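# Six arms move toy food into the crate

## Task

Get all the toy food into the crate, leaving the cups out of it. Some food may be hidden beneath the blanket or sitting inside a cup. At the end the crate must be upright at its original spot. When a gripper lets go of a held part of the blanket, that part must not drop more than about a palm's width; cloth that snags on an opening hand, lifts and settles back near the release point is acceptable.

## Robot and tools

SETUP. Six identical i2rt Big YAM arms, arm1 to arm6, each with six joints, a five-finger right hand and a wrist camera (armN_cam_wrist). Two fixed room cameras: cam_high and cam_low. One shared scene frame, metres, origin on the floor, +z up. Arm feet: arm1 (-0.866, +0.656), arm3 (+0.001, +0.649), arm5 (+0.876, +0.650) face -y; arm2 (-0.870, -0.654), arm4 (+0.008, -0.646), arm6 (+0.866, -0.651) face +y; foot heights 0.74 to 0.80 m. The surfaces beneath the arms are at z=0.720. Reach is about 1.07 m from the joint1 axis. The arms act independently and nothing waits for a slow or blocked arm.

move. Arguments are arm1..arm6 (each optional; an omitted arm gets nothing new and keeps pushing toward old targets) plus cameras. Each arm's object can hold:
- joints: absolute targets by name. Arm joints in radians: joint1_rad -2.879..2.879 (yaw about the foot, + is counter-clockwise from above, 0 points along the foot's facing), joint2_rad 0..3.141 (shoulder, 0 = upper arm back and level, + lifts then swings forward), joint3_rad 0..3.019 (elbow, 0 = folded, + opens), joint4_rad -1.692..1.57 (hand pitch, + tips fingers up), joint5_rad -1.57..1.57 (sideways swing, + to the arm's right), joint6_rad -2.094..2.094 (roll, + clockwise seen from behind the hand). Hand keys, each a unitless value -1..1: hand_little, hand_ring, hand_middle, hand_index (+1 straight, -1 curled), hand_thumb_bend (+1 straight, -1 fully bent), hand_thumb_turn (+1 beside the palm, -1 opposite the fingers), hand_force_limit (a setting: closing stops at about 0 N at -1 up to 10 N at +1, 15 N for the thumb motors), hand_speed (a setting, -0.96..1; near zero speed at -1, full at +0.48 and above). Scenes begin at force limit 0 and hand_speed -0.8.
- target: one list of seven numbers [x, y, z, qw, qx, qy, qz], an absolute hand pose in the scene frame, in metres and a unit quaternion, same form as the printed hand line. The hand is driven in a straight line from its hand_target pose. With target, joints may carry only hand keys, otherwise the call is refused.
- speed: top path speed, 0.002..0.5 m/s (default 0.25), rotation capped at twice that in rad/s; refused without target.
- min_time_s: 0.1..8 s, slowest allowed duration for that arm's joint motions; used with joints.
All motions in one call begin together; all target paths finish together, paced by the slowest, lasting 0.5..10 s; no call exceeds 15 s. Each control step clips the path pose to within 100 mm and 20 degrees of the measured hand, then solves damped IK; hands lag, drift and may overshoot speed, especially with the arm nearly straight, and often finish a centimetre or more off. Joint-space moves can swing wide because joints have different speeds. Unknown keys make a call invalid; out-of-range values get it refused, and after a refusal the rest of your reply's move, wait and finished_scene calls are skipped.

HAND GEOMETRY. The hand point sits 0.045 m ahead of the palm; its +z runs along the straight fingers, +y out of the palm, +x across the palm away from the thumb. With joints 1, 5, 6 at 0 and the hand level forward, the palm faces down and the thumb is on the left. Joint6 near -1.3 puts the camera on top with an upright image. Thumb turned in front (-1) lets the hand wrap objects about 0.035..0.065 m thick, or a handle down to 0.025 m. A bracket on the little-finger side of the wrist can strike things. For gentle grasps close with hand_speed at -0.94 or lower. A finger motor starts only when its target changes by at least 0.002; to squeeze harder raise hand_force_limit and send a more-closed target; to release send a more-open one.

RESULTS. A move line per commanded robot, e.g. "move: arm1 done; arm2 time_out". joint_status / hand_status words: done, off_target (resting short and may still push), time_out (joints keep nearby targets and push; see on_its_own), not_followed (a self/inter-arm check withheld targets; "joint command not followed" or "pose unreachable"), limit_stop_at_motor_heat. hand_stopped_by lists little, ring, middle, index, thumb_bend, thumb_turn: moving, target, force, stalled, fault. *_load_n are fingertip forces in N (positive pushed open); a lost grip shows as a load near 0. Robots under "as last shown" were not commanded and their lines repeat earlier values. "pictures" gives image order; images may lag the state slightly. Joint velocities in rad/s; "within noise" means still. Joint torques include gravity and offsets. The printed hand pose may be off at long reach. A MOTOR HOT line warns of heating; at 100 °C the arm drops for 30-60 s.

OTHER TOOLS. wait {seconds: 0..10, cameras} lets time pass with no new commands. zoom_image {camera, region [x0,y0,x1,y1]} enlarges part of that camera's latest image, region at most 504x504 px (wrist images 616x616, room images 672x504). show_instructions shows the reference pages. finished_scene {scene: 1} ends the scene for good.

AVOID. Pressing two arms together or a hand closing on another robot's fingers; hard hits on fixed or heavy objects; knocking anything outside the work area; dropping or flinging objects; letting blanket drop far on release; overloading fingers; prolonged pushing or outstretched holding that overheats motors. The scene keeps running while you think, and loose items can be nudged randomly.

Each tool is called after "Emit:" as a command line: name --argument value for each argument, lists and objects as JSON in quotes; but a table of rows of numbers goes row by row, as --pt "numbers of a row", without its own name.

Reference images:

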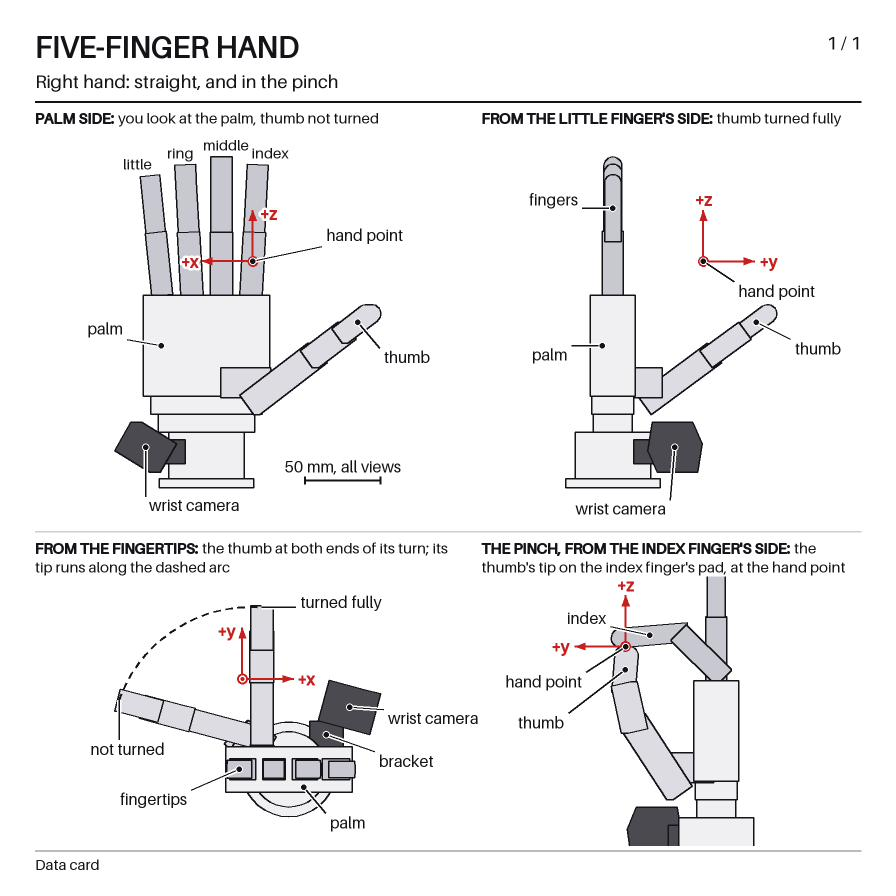

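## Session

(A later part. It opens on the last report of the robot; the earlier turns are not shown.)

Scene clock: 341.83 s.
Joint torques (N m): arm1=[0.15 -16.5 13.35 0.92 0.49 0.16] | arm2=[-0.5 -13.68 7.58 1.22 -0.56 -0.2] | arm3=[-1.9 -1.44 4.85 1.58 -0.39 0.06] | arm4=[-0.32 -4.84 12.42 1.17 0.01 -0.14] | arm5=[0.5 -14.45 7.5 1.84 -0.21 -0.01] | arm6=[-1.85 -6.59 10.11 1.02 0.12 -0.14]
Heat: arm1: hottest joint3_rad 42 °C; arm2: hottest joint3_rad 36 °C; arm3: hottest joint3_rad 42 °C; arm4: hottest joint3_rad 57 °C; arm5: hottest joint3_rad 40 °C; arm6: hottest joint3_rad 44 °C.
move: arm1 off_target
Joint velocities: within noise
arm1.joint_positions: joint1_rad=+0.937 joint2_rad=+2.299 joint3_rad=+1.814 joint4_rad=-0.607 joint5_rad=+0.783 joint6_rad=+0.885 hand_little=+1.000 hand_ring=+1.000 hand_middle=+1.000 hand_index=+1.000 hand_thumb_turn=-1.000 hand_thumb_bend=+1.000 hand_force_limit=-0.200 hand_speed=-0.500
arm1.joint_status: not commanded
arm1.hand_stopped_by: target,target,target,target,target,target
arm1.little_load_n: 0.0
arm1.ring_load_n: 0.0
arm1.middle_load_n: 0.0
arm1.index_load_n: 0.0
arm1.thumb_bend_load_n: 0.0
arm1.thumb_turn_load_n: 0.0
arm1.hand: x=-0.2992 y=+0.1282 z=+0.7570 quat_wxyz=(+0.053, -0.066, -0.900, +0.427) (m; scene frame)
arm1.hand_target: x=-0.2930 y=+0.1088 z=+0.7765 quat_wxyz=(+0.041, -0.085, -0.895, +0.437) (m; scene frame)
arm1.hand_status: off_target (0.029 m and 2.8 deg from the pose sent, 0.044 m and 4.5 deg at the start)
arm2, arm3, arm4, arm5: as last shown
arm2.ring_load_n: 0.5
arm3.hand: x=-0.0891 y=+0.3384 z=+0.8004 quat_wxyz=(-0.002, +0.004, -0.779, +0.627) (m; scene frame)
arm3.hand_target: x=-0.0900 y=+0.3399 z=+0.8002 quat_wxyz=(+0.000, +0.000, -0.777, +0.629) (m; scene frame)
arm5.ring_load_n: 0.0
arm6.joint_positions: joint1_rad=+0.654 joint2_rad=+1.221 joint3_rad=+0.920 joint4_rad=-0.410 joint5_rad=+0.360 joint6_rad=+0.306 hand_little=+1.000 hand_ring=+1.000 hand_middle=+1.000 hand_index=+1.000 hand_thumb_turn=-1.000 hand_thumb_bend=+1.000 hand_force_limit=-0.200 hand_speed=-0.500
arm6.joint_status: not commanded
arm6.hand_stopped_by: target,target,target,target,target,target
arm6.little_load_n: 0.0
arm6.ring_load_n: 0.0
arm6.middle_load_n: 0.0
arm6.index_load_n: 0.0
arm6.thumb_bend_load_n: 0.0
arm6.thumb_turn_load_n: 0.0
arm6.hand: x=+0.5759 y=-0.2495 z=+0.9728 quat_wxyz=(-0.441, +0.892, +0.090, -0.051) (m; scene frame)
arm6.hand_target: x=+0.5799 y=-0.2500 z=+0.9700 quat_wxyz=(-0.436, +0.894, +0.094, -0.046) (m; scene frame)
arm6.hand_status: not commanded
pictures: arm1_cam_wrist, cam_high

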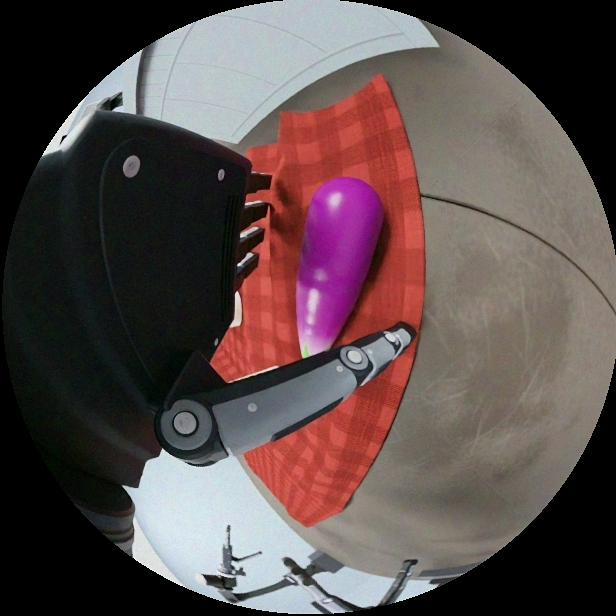

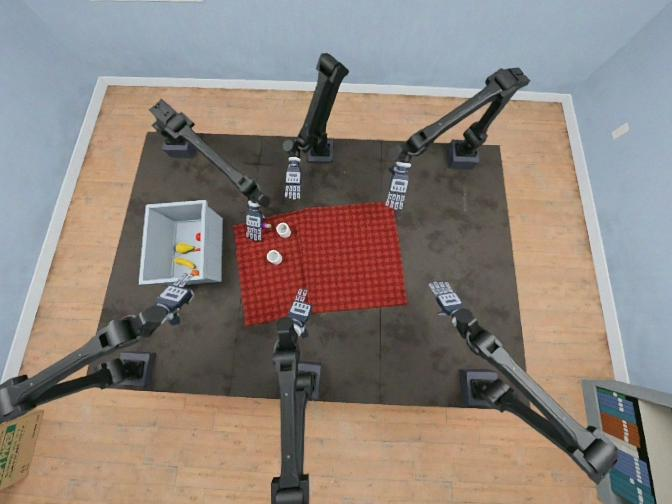

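Emit:
move --arm1 '{"target":[-0.297,0.105,0.774,-0.0415,0.0852,0.8947,-0.4364],"speed":0.08}' --cameras '["arm1_cam_wrist","arm4_cam_wrist","cam_low"]'

Scene clock: 343.17 s.
Joint torques (N m): arm1=[0.09 -16.67 12.26 1.63 0.36 0.07] | arm2=[-0.97 -13.68 7.57 1.28 -0.57 -0.2] | arm3=[-1.73 -1.26 4.67 1.61 -0.34 0.06] | arm4=[-0.32 -4.78 12.42 1.16 0.01 -0.14] | arm5=[0.5 -14.51 7.49 1.84 -0.21 -0.01] | arm6=[-1.79 -6.53 10.14 1.01 0.12 -0.13]
Heat: arm1: hottest joint3_rad 42 °C; arm2: hottest joint3_rad 36 °C; arm3: hottest joint3_rad 42 °C; arm4: hottest joint3_rad 57 °C; arm5: hottest joint3_rad 40 °C; arm6: hottest joint3_rad 44 °C.
move: arm1 off_target
Joint velocities: within noise
arm1.joint_positions: joint1_rad=+0.929 joint2_rad=+2.299 joint3_rad=+1.814 joint4_rad=-0.607 joint5_rad=+0.783 joint6_rad=+0.885 hand_little=+1.000 hand_ring=+1.000 hand_middle=+1.000 hand_index=+1.000 hand_thumb_turn=-1.000 hand_thumb_bend=+1.000 hand_force_limit=-0.200 hand_speed=-0.500
arm1.joint_status: not commanded
arm1.hand_stopped_by: target,target,target,target,target,target
arm1.little_load_n: 0.0
arm1.ring_load_n: 0.0
arm1.middle_load_n: 0.0
arm1.index_load_n: 0.0
arm1.thumb_bend_load_n: 0.0
arm1.thumb_turn_load_n: 0.0
arm1.hand: x=-0.3034 y=+0.1237 z=+0.7570 quat_wxyz=(+0.055, -0.070, -0.900, +0.426) (m; scene frame)
arm1.hand_target: x=-0.2978 y=+0.1057 z=+0.7745 quat_wxyz=(+0.041, -0.085, -0.895, +0.437) (m; scene frame)
arm1.hand_status: off_target (0.026 m and 2.7 deg from the pose sent, 0.029 m and 2.8 deg at the start)
arm2, arm3, arm6: as last shown
arm2.ring_load_n: 0.0
arm4.joint_positions: joint1_rad=+0.193 joint2_rad=+0.748 joint3_rad=+0.669 joint4_rad=-0.615 joint5_rad=+0.257 joint6_rad=+0.205 hand_little=-1.000 hand_ring=-1.000 hand_middle=+1.000 hand_index=+1.000 hand_thumb_turn=-1.000 hand_thumb_bend=+1.000 hand_force_limit=-0.250 hand_speed=-0.500
arm4.joint_status: not commanded
arm4.hand_stopped_by: target,target,target,target,target,target
arm4.little_load_n: 0.0
arm4.ring_load_n: 0.0
arm4.middle_load_n: 0.0
arm4.index_load_n: 0.0
arm4.thumb_bend_load_n: 0.0
arm4.thumb_turn_load_n: 0.0
arm4.hand: x=-0.0308 y=-0.3010 z=+0.9818 quat_wxyz=(-0.432, +0.897, -0.084, +0.037) (m; scene frame)
arm4.hand_target: x=-0.0301 y=-0.3000 z=+0.9900 quat_wxyz=(-0.437, +0.895, -0.078, +0.038) (m; scene frame)
arm4.hand_status: not commanded
arm5.joint_positions: joint1_rad=-1.036 joint2_rad=+1.631 joint3_rad=+1.229 joint4_rad=-0.518 joint5_rad=-0.685 joint6_rad=-0.695 hand_little=+1.000 hand_ring=+1.000 hand_middle=+1.000 hand_index=+1.000 hand_thumb_turn=-1.000 hand_thumb_bend=+1.000 hand_force_limit=-0.200 hand_speed=-0.500
arm5.joint_status: not commanded
arm5.hand_stopped_by: target,target,target,target,target,target
arm5.little_load_n: 0.0
arm5.ring_load_n: 0.0
arm5.middle_load_n: 0.0
arm5.index_load_n: 0.0
arm5.thumb_bend_load_n: 0.0
arm5.thumb_turn_load_n: 0.0
arm5.hand: x=+0.4565 y=+0.2735 z=+0.9323 quat_wxyz=(+0.025, -0.046, -0.898, +0.437) (m; scene frame)
arm5.hand_target: x=+0.4599 y=+0.2701 z=+0.9301 quat_wxyz=(+0.023, -0.047, -0.898, +0.438) (m; scene frame)
arm5.hand_status: not commanded
arm6.ring_load_n: -0.5
arm6.middle_load_n: 0.5
pictures: arm1_cam_wrist, arm4_cam_wrist, cam_low

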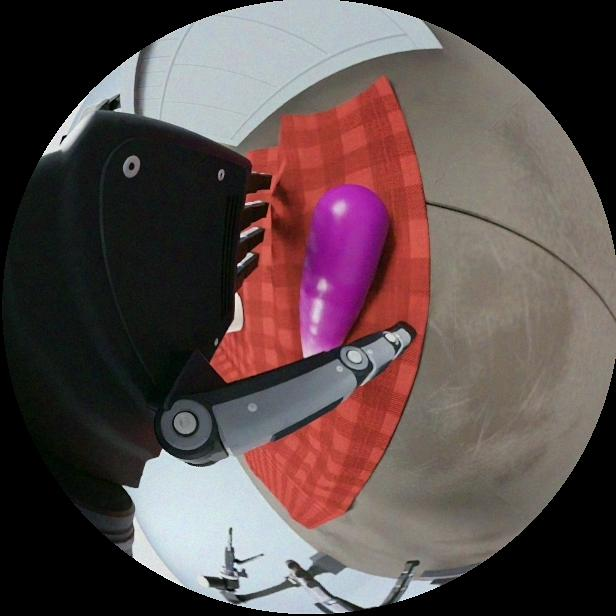

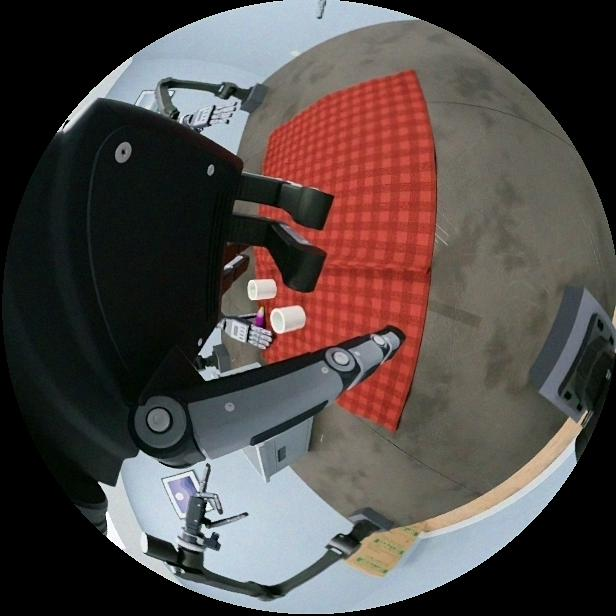

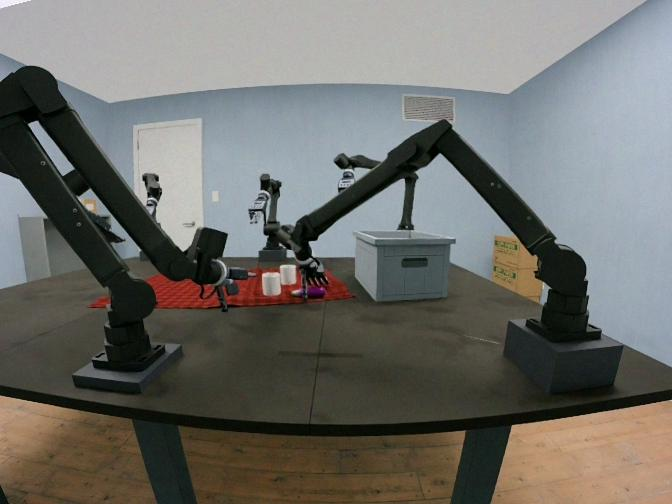

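Emit:
zoom_image --camera "cam_low" --region '[90, 240, 360, 330]'

Emit:
zoom_image --camera "arm4_cam_wrist" --region '[240, 180, 450, 390]'

Scaled by 1.867 from the camera's 672x504 image, which has a finer 960x720 frame.

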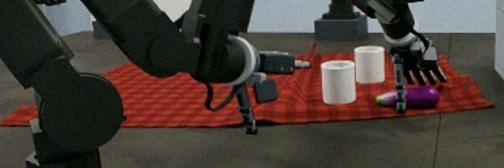

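Scaled by 2.400 from the camera's 616x616 image, which has a finer 880x880 frame.

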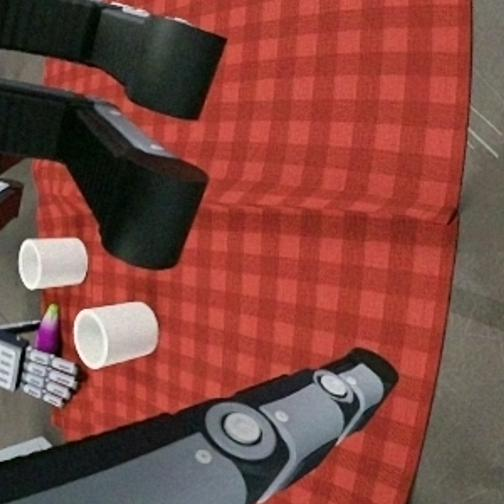

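Emit:
move --arm1 '{"joints":{"hand_little":-0.6,"hand_ring":-0.6,"hand_middle":-0.6,"hand_index":-0.6,"hand_force_limit":-0.15,"hand_speed":-0.65}}' --arm4 '{"target":[0.025,-0.34,0.82,0.5495,-0.5495,0,0],"speed":0.25}' --arm3 '{"target":[-0.09,0.31,0.79,0,0,0.7771,-0.6293],"speed":0.1}' --cameras '["arm1_cam_wrist","arm3_cam_wrist","arm4_cam_wrist"]'

arm4: "target": qw, qx, qy, qz must be a unit quaternion (the sum of their squares is 1)
Scene clock: 344.47 s.
Joint torques (N m): arm1=[0.15 -16.67 12.23 1.63 0.36 0.07] | arm2=[-0.73 -13.92 7.51 1.26 -0.58 -0.2] | arm3=[-1.61 -0.44 4.78 1.68 -0.35 0.08] | arm4=[-0.38 -4.72 12.44 1.18 0.01 -0.14] | arm5=[0.56 -14.45 7.5 1.83 -0.21 -0.01] | arm6=[-1.67 -6.48 10.1 1.01 0.12 -0.13]
Heat: arm1: hottest joint3_rad 42 °C; arm2: hottest joint3_rad 36 °C; arm3: hottest joint3_rad 41 °C; arm4: hottest joint3_rad 57 °C; arm5: hottest joint3_rad 40 °C; arm6: hottest joint3_rad 44 °C.
Joint velocities: within noise
arm1.joint_positions: joint1_rad=+0.929 joint2_rad=+2.299 joint3_rad=+1.814 joint4_rad=-0.607 joint5_rad=+0.783 joint6_rad=+0.885 hand_little=+1.000 hand_ring=+1.000 hand_middle=+1.000 hand_index=+1.000 hand_thumb_turn=-1.000 hand_thumb_bend=+1.000 hand_force_limit=-0.200 hand_speed=-0.500
arm1.joint_status: not commanded
arm1.hand_stopped_by: target,target,target,target,target,target
arm1.little_load_n: 0.0
arm1.ring_load_n: 0.0
arm1.middle_load_n: -0.5
arm1.index_load_n: 0.0
arm1.thumb_bend_load_n: 0.0
arm1.thumb_turn_load_n: 0.0
arm1.hand: x=-0.3034 y=+0.1237 z=+0.7570 quat_wxyz=(+0.055, -0.070, -0.900, +0.426) (m; scene frame)
arm1.hand_target: x=-0.2978 y=+0.1057 z=+0.7745 quat_wxyz=(+0.041, -0.085, -0.895, +0.437) (m; scene frame)
arm1.hand_status: off_target (0.026 m and 2.7 deg from the pose sent, 0.029 m and 2.8 deg at the start)
arm2.joint_positions: joint1_rad=-0.983 joint2_rad=+1.424 joint3_rad=+1.522 joint4_rad=-0.972 joint5_rad=-0.602 joint6_rad=-0.555 hand_little=-1.000 hand_ring=-1.000 hand_middle=+1.000 hand_index=+1.000 hand_thumb_turn=-1.000 hand_thumb_bend=+1.000 hand_force_limit=-0.250 hand_speed=-0.500
arm2.joint_status: not commanded
arm2.hand_stopped_by: target,target,target,target,target,target
arm2.little_load_n: 0.0
arm2.ring_load_n: 0.0
arm2.middle_load_n: 0.0
arm2.index_load_n: 0.0
arm2.thumb_bend_load_n: 0.0
arm2.thumb_turn_load_n: 0.0
arm2.hand: x=-0.5007 y=-0.2820 z=+1.0923 quat_wxyz=(-0.428, +0.899, -0.092, +0.027) (m; scene frame)
arm2.hand_target: x=-0.5001 y=-0.2801 z=+1.1000 quat_wxyz=(-0.437, +0.895, -0.078, +0.038) (m; scene frame)
arm2.hand_status: not commanded
arm3.joint_positions: joint1_rad=-0.753 joint2_rad=+1.056 joint3_rad=+0.089 joint4_rad=+0.670 joint5_rad=-0.724 joint6_rad=-0.198 hand_little=+1.000 hand_ring=+1.000 hand_middle=+1.000 hand_index=+1.000 hand_thumb_turn=-1.000 hand_thumb_bend=+1.000 hand_force_limit=-0.200 hand_speed=-0.500
arm3.joint_status: not commanded
arm3.hand_stopped_by: target,target,target,target,target,target
arm3.little_load_n: 0.0
arm3.ring_load_n: -0.5
arm3.middle_load_n: 0.0
arm3.index_load_n: -0.5
arm3.thumb_bend_load_n: 0.0
arm3.thumb_turn_load_n: 0.0
arm3.hand: x=-0.0891 y=+0.3384 z=+0.8004 quat_wxyz=(-0.002, +0.004, -0.779, +0.627) (m; scene frame)
arm3.hand_target: x=-0.0900 y=+0.3399 z=+0.8002 quat_wxyz=(+0.000, +0.000, -0.777, +0.629) (m; scene frame)
arm3.hand_status: not commanded
arm4.joint_positions: joint1_rad=+0.193 joint2_rad=+0.748 joint3_rad=+0.669 joint4_rad=-0.615 joint5_rad=+0.257 joint6_rad=+0.205 hand_little=-1.000 hand_ring=-1.000 hand_middle=+1.000 hand_index=+1.000 hand_thumb_turn=-1.000 hand_thumb_bend=+1.000 hand_force_limit=-0.250 hand_speed=-0.500
arm4.joint_status: not commanded
arm4.hand_stopped_by: target,target,target,target,target,target
arm4.little_load_n: 0.0
arm4.ring_load_n: 0.0
arm4.middle_load_n: 0.0
arm4.index_load_n: 0.0
arm4.thumb_bend_load_n: 0.0
arm4.thumb_turn_load_n: 0.0
arm4.hand: x=-0.0308 y=-0.3010 z=+0.9818 quat_wxyz=(-0.432, +0.897, -0.084, +0.037) (m; scene frame)
arm4.hand_target: x=-0.0301 y=-0.3000 z=+0.9900 quat_wxyz=(-0.437, +0.895, -0.078, +0.038) (m; scene frame)
arm4.hand_status: not commanded
arm5.joint_positions: joint1_rad=-1.036 joint2_rad=+1.631 joint3_rad=+1.229 joint4_rad=-0.518 joint5_rad=-0.685 joint6_rad=-0.695 hand_little=+1.000 hand_ring=+1.000 hand_middle=+1.000 hand_index=+1.000 hand_thumb_turn=-1.000 hand_thumb_bend=+1.000 hand_force_limit=-0.200 hand_speed=-0.500
arm5.joint_status: not commanded
arm5.hand_stopped_by: target,target,target,target,target,target
arm5.little_load_n: 0.0
arm5.ring_load_n: 0.0
arm5.middle_load_n: 0.0
arm5.index_load_n: 0.0
arm5.thumb_bend_load_n: 0.0
arm5.thumb_turn_load_n: 0.0
arm5.hand: x=+0.4565 y=+0.2735 z=+0.9323 quat_wxyz=(+0.025, -0.046, -0.898, +0.437) (m; scene frame)
arm5.hand_target: x=+0.4599 y=+0.2701 z=+0.9301 quat_wxyz=(+0.023, -0.047, -0.898, +0.438) (m; scene frame)
arm5.hand_status: not commanded
arm6.joint_positions: joint1_rad=+0.654 joint2_rad=+1.221 joint3_rad=+0.920 joint4_rad=-0.410 joint5_rad=+0.360 joint6_rad=+0.306 hand_little=+1.000 hand_ring=+1.000 hand_middle=+1.000 hand_index=+1.000 hand_thumb_turn=-1.000 hand_thumb_bend=+1.000 hand_force_limit=-0.200 hand_speed=-0.500
arm6.joint_status: not commanded
arm6.hand_stopped_by: target,target,target,target,target,target
arm6.little_load_n: 0.0
arm6.ring_load_n: 0.5
arm6.middle_load_n: 0.0
arm6.index_load_n: 0.5
arm6.thumb_bend_load_n: 0.0
arm6.thumb_turn_load_n: 0.0
arm6.hand: x=+0.5759 y=-0.2495 z=+0.9728 quat_wxyz=(-0.441, +0.892, +0.090, -0.051) (m; scene frame)
arm6.hand_target: x=+0.5799 y=-0.2500 z=+0.9700 quat_wxyz=(-0.436, +0.894, +0.094, -0.046) (m; scene frame)
arm6.hand_status: not commanded
pictures: none

Emit:
move --arm1 '{"joints":{"hand_little":-0.6,"hand_ring":-0.6,"hand_middle":-0.6,"hand_index":-0.6,"hand_force_limit":-0.15,"hand_speed":-0.65}}' --arm4 '{"target":[0.025,-0.34,0.82,0.6293,-0.7771,0,0],"speed":0.25}' --arm3 '{"target":[-0.09,0.31,0.79,0,0,0.7771,-0.6293],"speed":0.1}' --cameras '["arm1_cam_wrist","arm3_cam_wrist","arm4_cam_wrist"]'

Scene clock: 346.73 s.
Joint torques (N m): arm1=[1.26 -16.67 11.34 1.39 0.23 0.07] | arm2=[-0.73 -13.63 7.61 1.26 -0.58 -0.18] | arm3=[-0.21 -2.08 6.37 1.7 -0.15 0.08] | arm4=[0.56 -1.67 11.3 1.66 -0.09 0.01] | arm5=[0.5 -14.45 7.5 1.85 -0.21 -0.01] | arm6=[-1.67 -6.59 10.11 1.03 0.12 -0.14]
Heat: arm1: hottest joint3_rad 42 °C; arm2: hottest joint3_rad 36 °C; arm3: hottest joint3_rad 41 °C; arm4: hottest joint3_rad 57 °C; arm5: hottest joint3_rad 40 °C; arm6: hottest joint3_rad 44 °C.
move: arm1 off_target; arm3 off_target; arm4 not_followed
Joint velocities: within noise
arm1.joint_positions: joint1_rad=+0.916 joint2_rad=+2.298 joint3_rad=+1.825 joint4_rad=-0.602 joint5_rad=+0.786 joint6_rad=+0.885 hand_little=-0.600 hand_ring=-0.351 hand_middle=-0.317 hand_index=-0.447 hand_thumb_turn=-0.999 hand_thumb_bend=+1.001 hand_force_limit=-0.150 hand_speed=-0.650
arm1.joint_status: hand_ring off_target (ended at -0.351, target -0.600); hand_middle off_target (ended at -0.317, target -0.600); hand_index off_target (ended at -0.447, target -0.600); the others done
arm1.hand_stopped_by: target,force,force,force,target,target
arm1.little_load_n: 0.0
arm1.ring_load_n: 4.0
arm1.middle_load_n: 3.5
arm1.index_load_n: 6.5
arm1.thumb_bend_load_n: 2.5
arm1.thumb_turn_load_n: 5.5
arm1.hand: x=-0.3068 y=+0.1121 z=+0.7633 quat_wxyz=(+0.053, -0.080, -0.897, +0.431) (m; scene frame)
arm1.hand_target: x=-0.2979 y=+0.1055 z=+0.7745 quat_wxyz=(+0.041, -0.085, -0.895, +0.437) (m; scene frame)
arm1.hand_status: not commanded
arm2.joint_positions: joint1_rad=-0.983 joint2_rad=+1.424 joint3_rad=+1.522 joint4_rad=-0.972 joint5_rad=-0.602 joint6_rad=-0.555 hand_little=-1.000 hand_ring=-1.000 hand_middle=+1.000 hand_index=+1.000 hand_thumb_turn=-1.000 hand_thumb_bend=+1.000 hand_force_limit=-0.250 hand_speed=-0.500
arm2.joint_status: not commanded
arm2.hand_stopped_by: target,target,target,target,target,target
arm2.little_load_n: 0.0
arm2.ring_load_n: 0.0
arm2.middle_load_n: 0.0
arm2.index_load_n: 0.0
arm2.thumb_bend_load_n: 0.0
arm2.thumb_turn_load_n: 0.0
arm2.hand: x=-0.5007 y=-0.2820 z=+1.0923 quat_wxyz=(-0.428, +0.899, -0.092, +0.027) (m; scene frame)
arm2.hand_target: x=-0.5001 y=-0.2801 z=+1.1000 quat_wxyz=(-0.437, +0.895, -0.078, +0.038) (m; scene frame)
arm2.hand_status: not commanded
arm3.joint_positions: joint1_rad=-0.671 joint2_rad=+1.246 joint3_rad=+0.096 joint4_rad=+0.845 joint5_rad=-0.633 joint6_rad=-0.163 hand_little=+1.000 hand_ring=+1.000 hand_middle=+1.000 hand_index=+1.000 hand_thumb_turn=-1.000 hand_thumb_bend=+1.000 hand_force_limit=-0.200 hand_speed=-0.500
arm3.joint_status: not commanded
arm3.hand_stopped_by: target,target,target,target,target,target
arm3.little_load_n: 0.0
arm3.ring_load_n: 0.0
arm3.middle_load_n: 0.0
arm3.index_load_n: 0.0
arm3.thumb_bend_load_n: 0.0
arm3.thumb_turn_load_n: 0.0
arm3.hand: x=-0.0838 y=+0.3231 z=+0.7793 quat_wxyz=(-0.005, -0.007, -0.787, +0.617) (m; scene frame)
arm3.hand_target: x=-0.0897 y=+0.3107 z=+0.7903 quat_wxyz=(+0.000, +0.000, -0.777, +0.629) (m; scene frame)
arm3.hand_status: off_target (0.018 m and 2.0 deg from the pose sent, 0.030 m and 0.6 deg at the start)
arm4.joint_positions: joint1_rad=-0.135 joint2_rad=+0.567 joint3_rad=+0.053 joint4_rad=+0.192 joint5_rad=-0.139 joint6_rad=-0.020 hand_little=-1.000 hand_ring=-1.000 hand_middle=+1.000 hand_index=+1.000 hand_thumb_turn=-1.000 hand_thumb_bend=+1.000 hand_force_limit=-0.250 hand_speed=-0.500
arm4.joint_status: not commanded
arm4.hand_stopped_by: target,target,target,target,target,target
arm4.little_load_n: 0.0
arm4.ring_load_n: 0.0
arm4.middle_load_n: 0.0
arm4.index_load_n: 0.0
arm4.thumb_bend_load_n: 0.0
arm4.thumb_turn_load_n: 0.0
arm4.on_its_own: joint1_rad is held at -0.125, not at its first target +0.191; joint2_rad is held at +0.562, not at its first target +0.743; joint3_rad is held at +0.066, not at its first target +0.684; joint4_rad is held at +0.188, not at its first target -0.625; joint5_rad is held at -0.141, not at its first target +0.254; joint6_rad is held at -0.018, not at its first target +0.191
arm4.hand: x=+0.0090 y=-0.3399 z=+0.8517 quat_wxyz=(-0.584, +0.811, -0.029, -0.001) (m; scene frame)
arm4.hand_target: x=+0.0064 y=-0.3361 z=+0.8595 quat_wxyz=(-0.590, +0.807, -0.024, -0.004) (m; scene frame)
arm4.hand_status: not_followed (0.035 m and 7.2 deg from the pose sent, 0.175 m and 28.5 deg at the start; a joint's target at an end of its range on 36 of 64 steps)
arm5.joint_positions: joint1_rad=-1.036 joint2_rad=+1.631 joint3_rad=+1.229 joint4_rad=-0.518 joint5_rad=-0.685 joint6_rad=-0.695 hand_little=+1.000 hand_ring=+1.000 hand_middle=+1.000 hand_index=+1.000 hand_thumb_turn=-1.000 hand_thumb_bend=+1.000 hand_force_limit=-0.200 hand_speed=-0.500
arm5.joint_status: not commanded
arm5.hand_stopped_by: target,target,target,target,target,target
arm5.little_load_n: 0.0
arm5.ring_load_n: 0.0
arm5.middle_load_n: -0.5
arm5.index_load_n: 0.0
arm5.thumb_bend_load_n: 0.0
arm5.thumb_turn_load_n: 0.0
arm5.hand: x=+0.4565 y=+0.2735 z=+0.9323 quat_wxyz=(+0.025, -0.046, -0.898, +0.437) (m; scene frame)
arm5.hand_target: x=+0.4599 y=+0.2701 z=+0.9301 quat_wxyz=(+0.023, -0.047, -0.898, +0.438) (m; scene frame)
arm5.hand_status: not commanded
arm6.joint_positions: joint1_rad=+0.654 joint2_rad=+1.221 joint3_rad=+0.920 joint4_rad=-0.410 joint5_rad=+0.360 joint6_rad=+0.306 hand_little=+1.000 hand_ring=+1.000 hand_middle=+1.000 hand_index=+1.000 hand_thumb_turn=-1.000 hand_thumb_bend=+1.000 hand_force_limit=-0.200 hand_speed=-0.500
arm6.joint_status: not commanded
arm6.hand_stopped_by: target,target,target,target,target,target
arm6.little_load_n: 0.0
arm6.ring_load_n: 0.0
arm6.middle_load_n: 0.0
arm6.index_load_n: 0.0
arm6.thumb_bend_load_n: 0.0
arm6.thumb_turn_load_n: 0.0
arm6.hand: x=+0.5759 y=-0.2495 z=+0.9728 quat_wxyz=(-0.441, +0.892, +0.090, -0.051) (m; scene frame)
arm6.hand_target: x=+0.5799 y=-0.2500 z=+0.9700 quat_wxyz=(-0.436, +0.894, +0.094, -0.046) (m; scene frame)
arm6.hand_status: not commanded
pictures: arm1_cam_wrist, arm3_cam_wrist, arm4_cam_wrist
pose unreachable (arm4 arm): on one or more control steps of this call this arm could not follow its commanded pose, so it was not sent that pose on those steps. On the call's last step it was still not sent that pose. It may still have moved: this result reports where it is.
cause: moving toward the commanded pose would bring two parts of the arm too close to each other.

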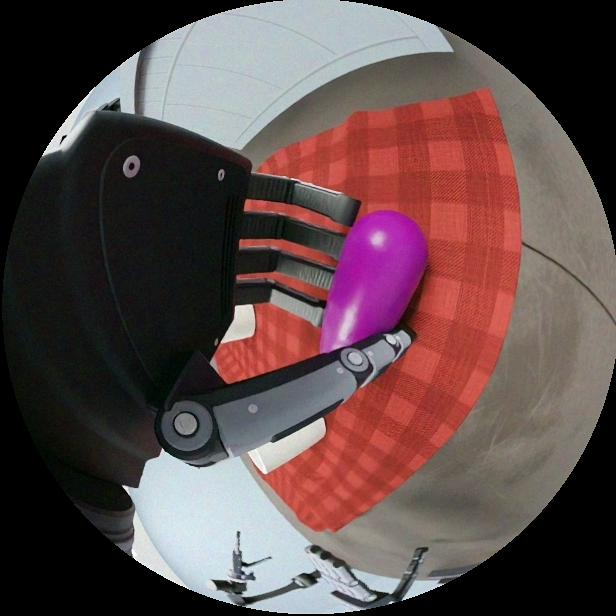

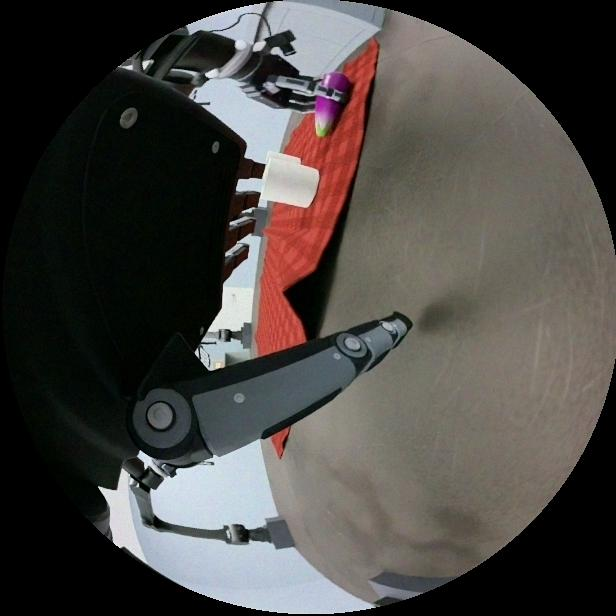

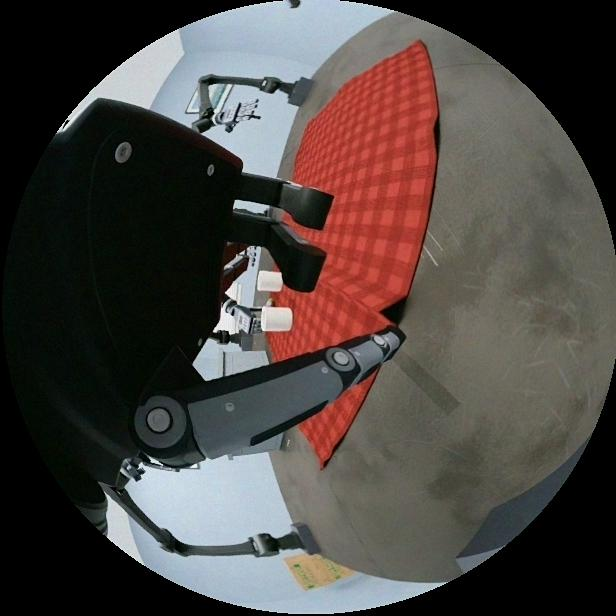

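Emit:
zoom_image --camera "arm3_cam_wrist" --region '[250, 220, 370, 350]'

Emit:
zoom_image --camera "arm4_cam_wrist" --region '[330, 240, 450, 370]'

Scaled by 3.877 from the camera's 616x616 image, which has a finer 880x880 frame.

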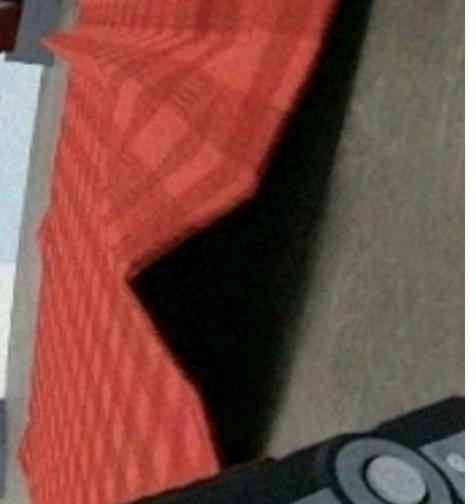

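Scaled by 3.877 from the camera's 616x616 image, which has a finer 880x880 frame.

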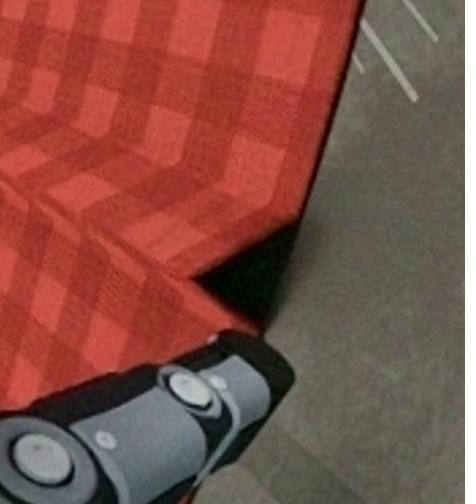

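Emit:
move --arm1 '{"joints":{"hand_thumb_bend":0.6,"hand_force_limit":-0.2,"hand_speed":-0.7}}' --arm3 '{"target":[-0.03,0.40,0.79,0,0,0.7771,-0.6293],"speed":0.15}' --arm4 '{"target":[-0.03,-0.33,0.95,0.4367,-0.8953,0.0783,-0.0382],"speed":0.2}' --cameras '["arm3_cam_wrist"]'

Scene clock: 349.30 s.
Joint torques (N m): arm1=[1.14 -16.67 11.34 1.4 0.23 0.07] | arm2=[-0.56 -13.8 7.58 1.25 -0.58 -0.2] | arm3=[-1.49 -0.91 5.78 1.22 -0.22 0.02] | arm4=[0.56 -2.43 15.95 1.13 0.27 0.11] | arm5=[0.5 -14.45 7.49 1.84 -0.21 -0.01] | arm6=[-1.73 -6.48 10.06 1.03 0.11 -0.13]
Heat: arm1: hottest joint3_rad 42 °C; arm2: hottest joint3_rad 36 °C; arm3: hottest joint3_rad 41 °C; arm4: hottest joint3_rad 57 °C; arm5: hottest joint3_rad 40 °C; arm6: hottest joint3_rad 44 °C.
move: arm1 off_target; arm3 not_followed; arm4 off_target
Joint velocities: within noise
arm1.joint_positions: joint1_rad=+0.916 joint2_rad=+2.298 joint3_rad=+1.825 joint4_rad=-0.602 joint5_rad=+0.786 joint6_rad=+0.885 hand_little=-0.600 hand_ring=-0.351 hand_middle=-0.317 hand_index=-0.447 hand_thumb_turn=-0.999 hand_thumb_bend=+0.993 hand_force_limit=-0.200 hand_speed=-0.700
arm1.joint_status: hand_thumb_bend off_target (ended at +0.993, target +0.600); the others done
arm1.hand_stopped_by: target,force,force,force,force,target
arm1.little_load_n: 0.0
arm1.ring_load_n: 4.0
arm1.middle_load_n: 3.5
arm1.index_load_n: 6.5
arm1.thumb_bend_load_n: 6.0
arm1.thumb_turn_load_n: 5.5
arm1.hand: x=-0.3068 y=+0.1121 z=+0.7633 quat_wxyz=(+0.053, -0.080, -0.897, +0.431) (m; scene frame)
arm1.hand_target: x=-0.2979 y=+0.1055 z=+0.7745 quat_wxyz=(+0.041, -0.085, -0.895, +0.437) (m; scene frame)
arm1.hand_status: not commanded
arm2, arm5, arm6: as last shown
arm3.joint_positions: joint1_rad=-0.671 joint2_rad=+1.082 joint3_rad=+0.021 joint4_rad=+0.808 joint5_rad=-0.643 joint6_rad=-0.163 hand_little=+1.000 hand_ring=+1.000 hand_middle=+1.000 hand_index=+1.000 hand_thumb_turn=-1.000 hand_thumb_bend=+1.000 hand_force_limit=-0.200 hand_speed=-0.500
arm3.joint_status: not commanded
arm3.hand_stopped_by: target,target,target,target,target,target
arm3.little_load_n: 0.0
arm3.ring_load_n: 0.0
arm3.middle_load_n: 0.0
arm3.index_load_n: 0.0
arm3.thumb_bend_load_n: 0.0
arm3.thumb_turn_load_n: 0.0
arm3.on_its_own: joint2_rad is held at +1.088, not at its first target +1.256; joint3_rad is held at +0.031, not at its first target +0.123
arm3.hand: x=-0.0670 y=+0.3427 z=+0.7906 quat_wxyz=(+0.004, +0.006, -0.773, +0.634) (m; scene frame)
arm3.hand_target: x=-0.0696 y=+0.3393 z=+0.7934 quat_wxyz=(+0.006, +0.007, -0.771, +0.636) (m; scene frame)
arm3.hand_status: not_followed (0.068 m and 1.1 deg from the pose sent, 0.095 m and 2.0 deg at the start; a joint's target at an end of its range on 36 of 51 steps)
arm4.joint_positions: joint1_rad=+0.199 joint2_rad=+0.636 joint3_rad=+0.485 joint4_rad=-0.577 joint5_rad=+0.263 joint6_rad=+0.187 hand_little=-1.000 hand_ring=-1.000 hand_middle=+1.000 hand_index=+1.000 hand_thumb_turn=-1.000 hand_thumb_bend=+1.000 hand_force_limit=-0.250 hand_speed=-0.500
arm4.joint_status: not commanded
arm4.hand_stopped_by: target,target,target,target,target,target
arm4.little_load_n: 0.0
arm4.ring_load_n: 0.0
arm4.middle_load_n: 0.0
arm4.index_load_n: 0.0
arm4.thumb_bend_load_n: 0.0
arm4.thumb_turn_load_n: 0.5
arm4.hand: x=-0.0247 y=-0.3448 z=+0.9205 quat_wxyz=(-0.417, +0.905, -0.073, +0.046) (m; scene frame)
arm4.hand_target: x=-0.0297 y=-0.3310 z=+0.9497 quat_wxyz=(-0.437, +0.895, -0.078, +0.038) (m; scene frame)
arm4.hand_status: off_target (0.033 m and 2.7 deg from the pose sent, 0.106 m and 20.8 deg at the start)
arm5.middle_load_n: 0.0
arm6.index_load_n: -0.5
pictures: arm3_cam_wrist
pose unreachable (arm3 arm): on one or more control steps of this call this arm could not follow its commanded pose, so it was not sent that pose on those steps. On the call's last step it was still not sent that pose. It may still have moved: this result reports where it is.
cause: moving toward the commanded pose would bring two parts of the arm too close to each other.

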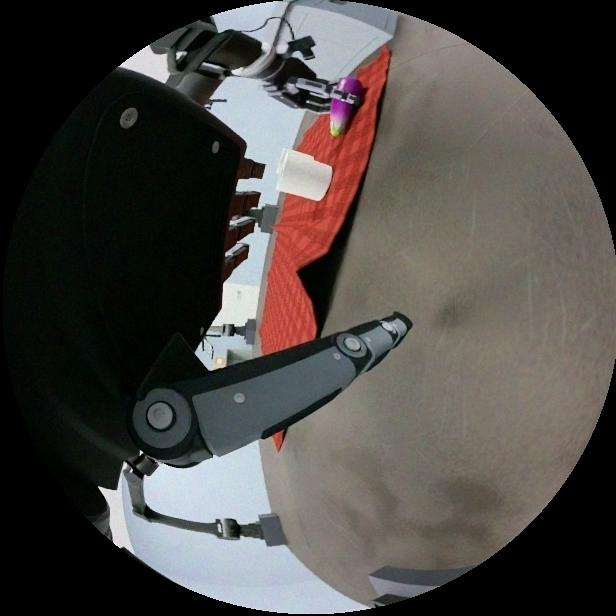

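Emit:
move --arm1 '{"target":[-0.31,0.125,0.90,-0.0415,0.0852,0.8947,-0.4364],"speed":0.12}' --cameras '["arm1_cam_wrist","arm5_cam_wrist","arm6_cam_wrist"]'

Scene clock: 351.37 s.
Joint torques (N m): arm1=[2.08 -17.03 13.82 0.9 0.41 0.16] | arm2=[-0.85 -13.92 7.6 1.25 -0.58 -0.2] | arm3=[-1.14 -0.15 5.65 1.2 -0.19 0] | arm4=[0.56 -2.49 15.95 1.13 0.28 0.11] | arm5=[0.44 -14.51 7.5 1.83 -0.21 -0.01] | arm6=[-1.85 -6.53 10.11 1.02 0.12 -0.13]
Heat: arm1: hottest joint3_rad 42 °C; arm2: hottest joint3_rad 36 °C; arm3: hottest joint3_rad 41 °C; arm4: hottest joint3_rad 57 °C; arm5: hottest joint3_rad 40 °C; arm6: hottest joint3_rad 44 °C.
move: arm1 off_target
Joint velocities: within noise
arm1.joint_positions: joint1_rad=+0.916 joint2_rad=+2.130 joint3_rad=+1.825 joint4_rad=-0.810 joint5_rad=+0.786 joint6_rad=+0.890 hand_little=-0.600 hand_ring=-0.351 hand_middle=-0.317 hand_index=-0.447 hand_thumb_turn=-0.999 hand_thumb_bend=+0.993 hand_force_limit=-0.200 hand_speed=-0.700
arm1.joint_status: not commanded
arm1.hand_stopped_by: target,force,force,force,force,target
arm1.little_load_n: 0.0
arm1.ring_load_n: 4.0
arm1.middle_load_n: 3.5
arm1.index_load_n: 7.0
arm1.thumb_bend_load_n: 6.0
arm1.thumb_turn_load_n: 6.0
arm1.hand: x=-0.3296 y=+0.1295 z=+0.8659 quat_wxyz=(+0.066, -0.075, -0.901, +0.422) (m; scene frame)
arm1.hand_target: x=-0.3113 y=+0.1259 z=+0.9002 quat_wxyz=(+0.041, -0.085, -0.895, +0.436) (m; scene frame)
arm1.hand_status: off_target (0.040 m and 3.6 deg from the pose sent, 0.137 m and 1.6 deg at the start)
arm2, arm3, arm4, arm5, arm6: as last shown
arm2.little_load_n: 0.5
arm3.middle_load_n: -0.5
arm3.on_its_own: joint2_rad is held at +1.088, not at its first target +1.256; joint3_rad is held at +0.031, not at its first target +0.123
arm4.joint_positions: joint1_rad=+0.199 joint2_rad=+0.636 joint3_rad=+0.485 joint4_rad=-0.577 joint5_rad=+0.263 joint6_rad=+0.188 hand_little=-1.000 hand_ring=-1.000 hand_middle=+1.000 hand_index=+1.000 hand_thumb_turn=-1.000 hand_thumb_bend=+1.000 hand_force_limit=-0.250 hand_speed=-0.500
arm4.thumb_turn_load_n: 0.0
arm6.index_load_n: 0.0
pictures: arm1_cam_wrist, arm5_cam_wrist, arm6_cam_wrist

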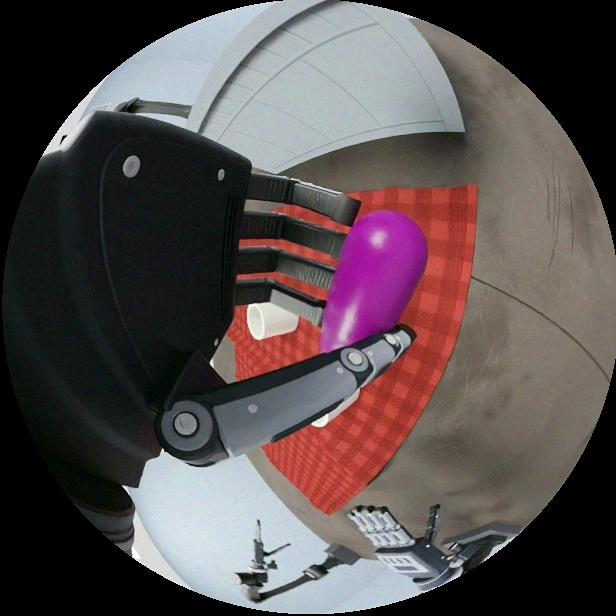

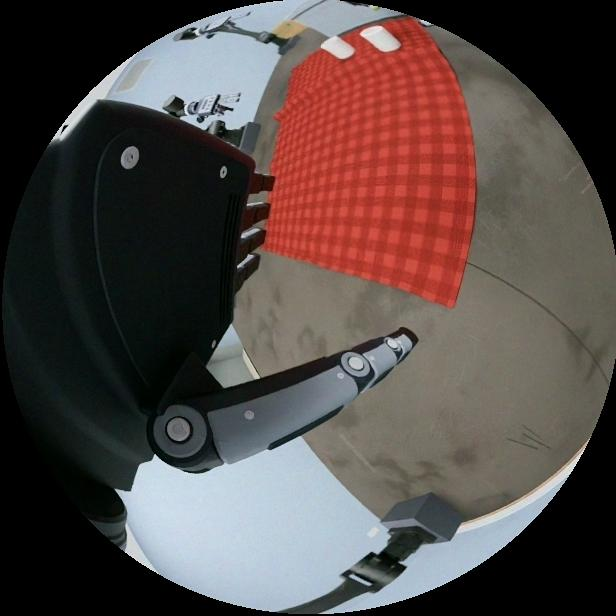

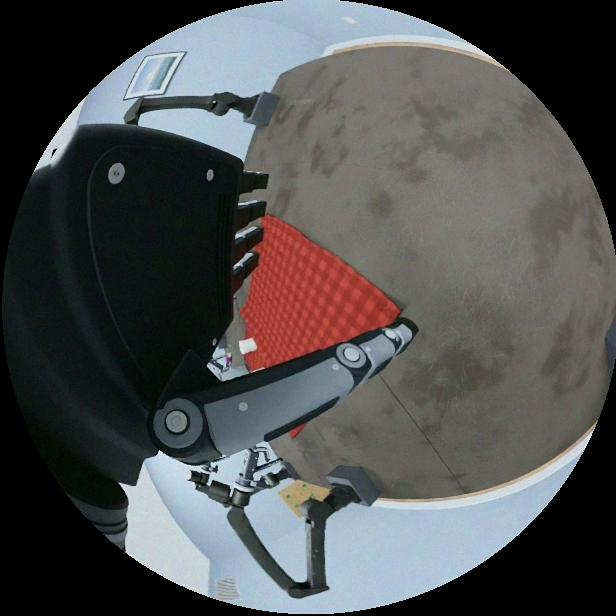

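Emit:
move --arm1 '{"target":[-0.40,0.18,1.10,-0.0306,0.0627,0.8965,-0.4373],"speed":0.22}'

Emit:
move --arm1 '{"target":[-0.56,0.16,1.13,0,0,0.9659,-0.2588],"speed":0.25}'

Emit:
move --arm1 '{"target":[-0.70,0.09,1.12,0,0,0.9659,-0.2588],"speed":0.25}' --cameras '["arm1_cam_wrist"]'

Scene clock: 354.33 s.
Joint torques (N m): arm1=[0.26 -12.4 12.11 1.09 0.2 0] | arm2=[-0.79 -13.8 7.6 1.28 -0.59 -0.2] | arm3=[-1.2 0.09 5.56 1.03 -0.2 0.03] | arm4=[0.56 -2.43 15.94 1.14 0.27 0.12] | arm5=[0.5 -14.45 7.51 1.85 -0.21 -0.02] | arm6=[-1.67 -6.53 10.1 1.02 0.11 -0.13]
Heat: arm1: hottest joint3_rad 42 °C; arm2: hottest joint3_rad 36 °C; arm3: hottest joint3_rad 41 °C; arm4: hottest joint3_rad 57 °C; arm5: hottest joint3_rad 39 °C; arm6: hottest joint3_rad 44 °C.
move: arm1 off_target
Joint velocities: within noise
arm1.joint_positions: joint1_rad=+0.916 joint2_rad=+1.748 joint3_rad=+1.814 joint4_rad=-1.080 joint5_rad=+0.754 joint6_rad=+0.823 hand_little=-0.600 hand_ring=-0.351 hand_middle=-0.317 hand_index=-0.447 hand_thumb_turn=-0.999 hand_thumb_bend=+0.993 hand_force_limit=-0.200 hand_speed=-0.700
arm1.joint_status: not commanded
arm1.hand_stopped_by: target,force,force,force,force,target
arm1.little_load_n: 0.0
arm1.ring_load_n: 4.0
arm1.middle_load_n: 3.5
arm1.index_load_n: 7.0
arm1.thumb_bend_load_n: 6.0
arm1.thumb_turn_load_n: 6.0
arm1.hand: x=-0.3959 y=+0.1864 z=+1.0888 quat_wxyz=(+0.033, -0.059, -0.898, +0.435) (m; scene frame)
arm1.hand_target: x=-0.4002 y=+0.1801 z=+1.1000 quat_wxyz=(+0.031, -0.063, -0.896, +0.438) (m; scene frame)
arm1.hand_status: off_target (0.014 m and 0.5 deg from the pose sent, 0.250 m and 4.7 deg at the start)
arm2, arm3, arm4, arm5, arm6: as last shown
arm2.little_load_n: 0.0
arm3.thumb_turn_load_n: 0.5
arm3.on_its_own: joint2_rad is held at +1.088, not at its first target +1.256; joint3_rad is held at +0.031, not at its first target +0.123
pictures: none

Scene clock: 356.00 s.
Joint torques (N m): arm1=[1.32 -11.16 14.82 0.91 -0.07 -0.07] | arm2=[-0.79 -13.45 7.6 1.22 -0.57 -0.2] | arm3=[-0.97 -0.03 5.65 1.02 -0.2 -0.04] | arm4=[0.5 -2.37 15.94 1.14 0.28 0.11] | arm5=[0.5 -14.45 7.5 1.84 -0.21 -0.02] | arm6=[-1.67 -6.59 10.11 1.03 0.12 -0.14]
Heat: arm1: hottest joint3_rad 42 °C; arm2: hottest joint3_rad 36 °C; arm3: hottest joint3_rad 41 °C; arm4: hottest joint3_rad 57 °C; arm5: hottest joint3_rad 39 °C; arm6: hottest joint3_rad 44 °C.
move: arm1 off_target
Joint velocities: within noise
arm1.joint_positions: joint1_rad=+0.548 joint2_rad=+1.659 joint3_rad=+1.840 joint4_rad=-1.340 joint5_rad=+0.270 joint6_rad=+0.499 hand_little=-0.600 hand_ring=-0.351 hand_middle=-0.317 hand_index=-0.447 hand_thumb_turn=-0.999 hand_thumb_bend=+0.993 hand_force_limit=-0.200 hand_speed=-0.700
arm1.joint_status: not commanded
arm1.hand_stopped_by: target,force,force,force,force,target
arm1.little_load_n: 0.0
arm1.ring_load_n: 4.5
arm1.middle_load_n: 4.0
arm1.index_load_n: 7.0
arm1.thumb_bend_load_n: 6.0
arm1.thumb_turn_load_n: 5.5
arm1.hand: x=-0.5653 y=+0.1666 z=+1.1048 quat_wxyz=(+0.012, -0.003, -0.971, +0.241) (m; scene frame)
arm1.hand_target: x=-0.5607 y=+0.1609 z=+1.1297 quat_wxyz=(+0.000, +0.000, -0.966, +0.259) (m; scene frame)
arm1.hand_status: off_target (0.027 m and 2.6 deg from the pose sent, 0.171 m and 23.0 deg at the start)
arm2, arm3, arm4, arm5, arm6: as last shown
arm2.index_load_n: -0.5
arm3.middle_load_n: 0.0
arm3.thumb_turn_load_n: 0.0
arm3.on_its_own: joint2_rad is held at +1.088, not at its first target +1.256; joint3_rad is held at +0.031, not at its first target +0.123
arm5.index_load_n: -0.5
arm6.middle_load_n: -0.5
pictures: none

Scene clock: 357.43 s.
Joint torques (N m): arm1=[1.55 -10.7 13.53 2.13 -0.14 -0.03] | arm2=[-0.73 -13.68 7.54 1.28 -0.58 -0.21] | arm3=[-0.97 0.21 5.65 0.96 -0.2 -0.01] | arm4=[0.56 -2.43 15.94 1.14 0.27 0.12] | arm5=[0.5 -14.45 7.49 1.84 -0.21 -0.02] | arm6=[-1.79 -6.48 10.11 1.05 0.11 -0.13]
Heat: arm1: hottest joint3_rad 42 °C; arm2: hottest joint3_rad 36 °C; arm3: hottest joint3_rad 41 °C; arm4: hottest joint3_rad 57 °C; arm5: hottest joint3_rad 39 °C; arm6: hottest joint3_rad 44 °C.
move: arm1 off_target
Joint velocities: within noise
arm1.joint_positions: joint1_rad=+0.250 joint2_rad=+1.664 joint3_rad=+1.840 joint4_rad=-1.287 joint5_rad=+0.132 joint6_rad=+0.233 hand_little=-0.600 hand_ring=-0.351 hand_middle=-0.317 hand_index=-0.447 hand_thumb_turn=-0.999 hand_thumb_bend=+0.993 hand_force_limit=-0.200 hand_speed=-0.700
arm1.joint_status: not commanded
arm1.hand_stopped_by: target,force,force,force,force,target
arm1.little_load_n: 0.0
arm1.ring_load_n: 4.0
arm1.middle_load_n: 4.0
arm1.index_load_n: 6.5
arm1.thumb_bend_load_n: 6.0
arm1.thumb_turn_load_n: 6.0
arm1.hand: x=-0.7061 y=+0.1021 z=+1.1034 quat_wxyz=(+0.007, -0.006, -0.972, +0.235) (m; scene frame)
arm1.hand_target: x=-0.7002 y=+0.0909 z=+1.1201 quat_wxyz=(+0.000, +0.000, -0.966, +0.259) (m; scene frame)
arm1.hand_status: off_target (0.021 m and 3.0 deg from the pose sent, 0.156 m and 2.6 deg at the start)
arm2, arm3, arm4, arm5, arm6: as last shown
arm2.index_load_n: 0.0
arm2.thumb_bend_load_n: -0.5
arm3.index_load_n: -0.5
arm3.on_its_own: joint2_rad is held at +1.088, not at its first target +1.256; joint3_rad is held at +0.031, not at its first target +0.123
arm5.index_load_n: 0.0
arm6.ring_load_n: -0.5
arm6.middle_load_n: 0.0
pictures: arm1_cam_wrist

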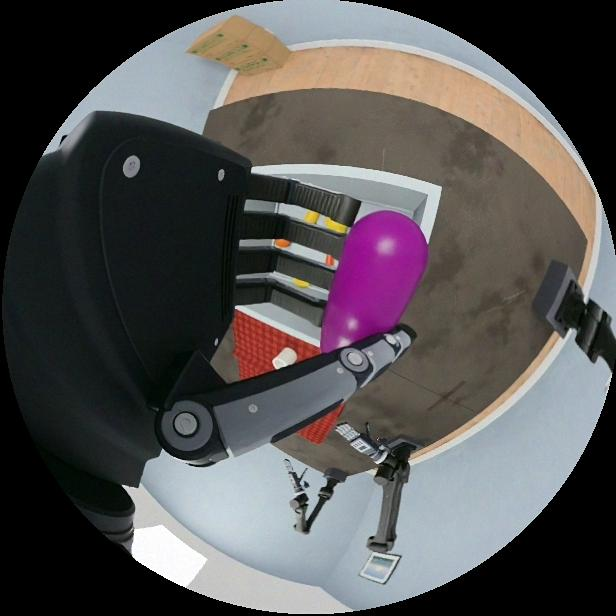

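Emit:
move --arm1 '{"target":[-0.715,0.085,0.93,0,0,0.9659,-0.2588],"speed":0.2}' --cameras '["arm1_cam_wrist"]'

Scene clock: 360.30 s.
Joint torques (N m): arm1=[0.03 -11.87 9.95 2.24 -0.16 -0.03] | arm2=[-0.62 -13.86 7.51 1.29 -0.57 -0.2] | arm3=[-0.91 -0.73 5.67 0.99 -0.26 0.01] | arm4=[0.5 -2.37 15.94 1.14 0.27 0.11] | arm5=[0.5 -14.45 7.49 1.84 -0.21 -0.01] | arm6=[-1.79 -6.48 10.13 1.02 0.12 -0.13]
Heat: arm1: hottest joint3_rad 42 °C; arm2: hottest joint3_rad 36 °C; arm3: hottest joint3_rad 41 °C; arm4: hottest joint3_rad 57 °C; arm5: hottest joint3_rad 39 °C; arm6: hottest joint3_rad 44 °C.
move: arm1 off_target
Joint velocities: within noise
arm1.joint_positions: joint1_rad=+0.240 joint2_rad=+1.702 joint3_rad=+1.404 joint4_rad=-0.789 joint5_rad=+0.118 joint6_rad=+0.206 hand_little=-0.600 hand_ring=-0.351 hand_middle=-0.317 hand_index=-0.447 hand_thumb_turn=-0.999 hand_thumb_bend=+0.993 hand_force_limit=-0.200 hand_speed=-0.700
arm1.joint_status: not commanded
arm1.hand_stopped_by: target,force,force,force,force,target
arm1.little_load_n: 0.0
arm1.ring_load_n: 4.0
arm1.middle_load_n: 4.0
arm1.index_load_n: 7.0
arm1.thumb_bend_load_n: 6.0
arm1.thumb_turn_load_n: 5.5
arm1.hand: x=-0.7086 y=+0.0932 z=+0.9220 quat_wxyz=(+0.002, +0.002, -0.969, +0.245) (m; scene frame)
arm1.hand_target: x=-0.7151 y=+0.0852 z=+0.9301 quat_wxyz=(+0.000, +0.000, -0.966, +0.259) (m; scene frame)
arm1.hand_status: off_target (0.013 m and 1.7 deg from the pose sent, 0.174 m and 3.0 deg at the start)
arm2, arm3, arm4, arm5, arm6: as last shown
arm2.thumb_bend_load_n: 0.0
arm3.index_load_n: 0.0
arm3.thumb_turn_load_n: 0.5
arm3.on_its_own: joint2_rad is held at +1.088, not at its first target +1.256; joint3_rad is held at +0.031, not at its first target +0.123
arm6.ring_load_n: 0.0
pictures: arm1_cam_wrist

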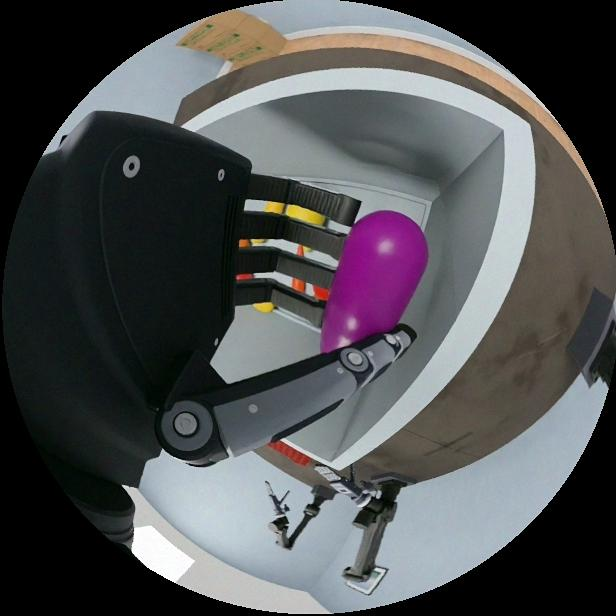

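Emit:
move --arm1 '{"target":[-0.688,0.076,0.825,0,0,0.9659,-0.2588],"speed":0.13}' --cameras '["arm1_cam_wrist"]'

Scene clock: 363.30 s.
Joint torques (N m): arm1=[2.2 -12.34 8.8 2.24 0.12 0.16] | arm2=[-0.67 -13.74 7.57 1.29 -0.59 -0.2] | arm3=[-0.91 -0.62 5.35 1.03 -0.22 0.07] | arm4=[0.5 -2.43 15.94 1.13 0.27 0.12] | arm5=[0.44 -14.45 7.5 1.85 -0.21 -0.01] | arm6=[-1.79 -6.53 10.1 1.03 0.12 -0.13]
Heat: arm1: hottest joint3_rad 42 °C; arm2: hottest joint3_rad 36 °C; arm3: hottest joint3_rad 41 °C; arm4: hottest joint3_rad 57 °C; arm5: hottest joint3_rad 39 °C; arm6: hottest joint3_rad 44 °C.
move: arm1 done
Joint velocities: within noise
arm1.joint_positions: joint1_rad=+0.255 joint2_rad=+1.842 joint3_rad=+1.311 joint4_rad=-0.553 joint5_rad=+0.131 joint6_rad=+0.224 hand_little=-0.600 hand_ring=-0.351 hand_middle=-0.317 hand_index=-0.447 hand_thumb_turn=-0.999 hand_thumb_bend=+0.993 hand_force_limit=-0.200 hand_speed=-0.700
arm1.joint_status: not commanded
arm1.hand_stopped_by: target,force,force,force,force,target
arm1.little_load_n: 0.0
arm1.ring_load_n: 4.5
arm1.middle_load_n: 4.0
arm1.index_load_n: 6.5
arm1.thumb_bend_load_n: 6.0
arm1.thumb_turn_load_n: 6.0
arm1.hand: x=-0.6971 y=+0.0797 z=+0.8216 quat_wxyz=(+0.004, +0.000, -0.969, +0.249) (m; scene frame)
arm1.hand_target: x=-0.6882 y=+0.0762 z=+0.8251 quat_wxyz=(+0.000, +0.000, -0.966, +0.259) (m; scene frame)
arm1.hand_status: done (0.010 m and 1.3 deg from the pose sent, 0.101 m and 1.7 deg at the start)
arm2, arm3, arm4, arm5, arm6: as last shown
arm2.little_load_n: 0.5
arm3.ring_load_n: -0.5
arm3.thumb_turn_load_n: 0.0
arm3.on_its_own: joint2_rad is held at +1.088, not at its first target +1.256; joint3_rad is held at +0.031, not at its first target +0.123
pictures: arm1_cam_wrist

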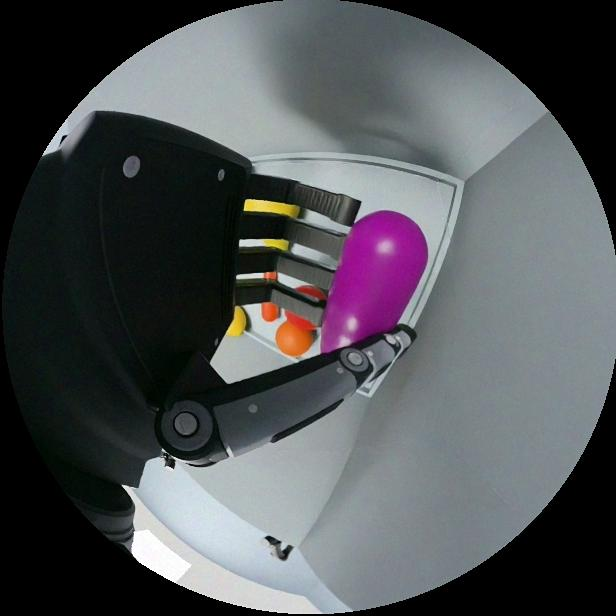

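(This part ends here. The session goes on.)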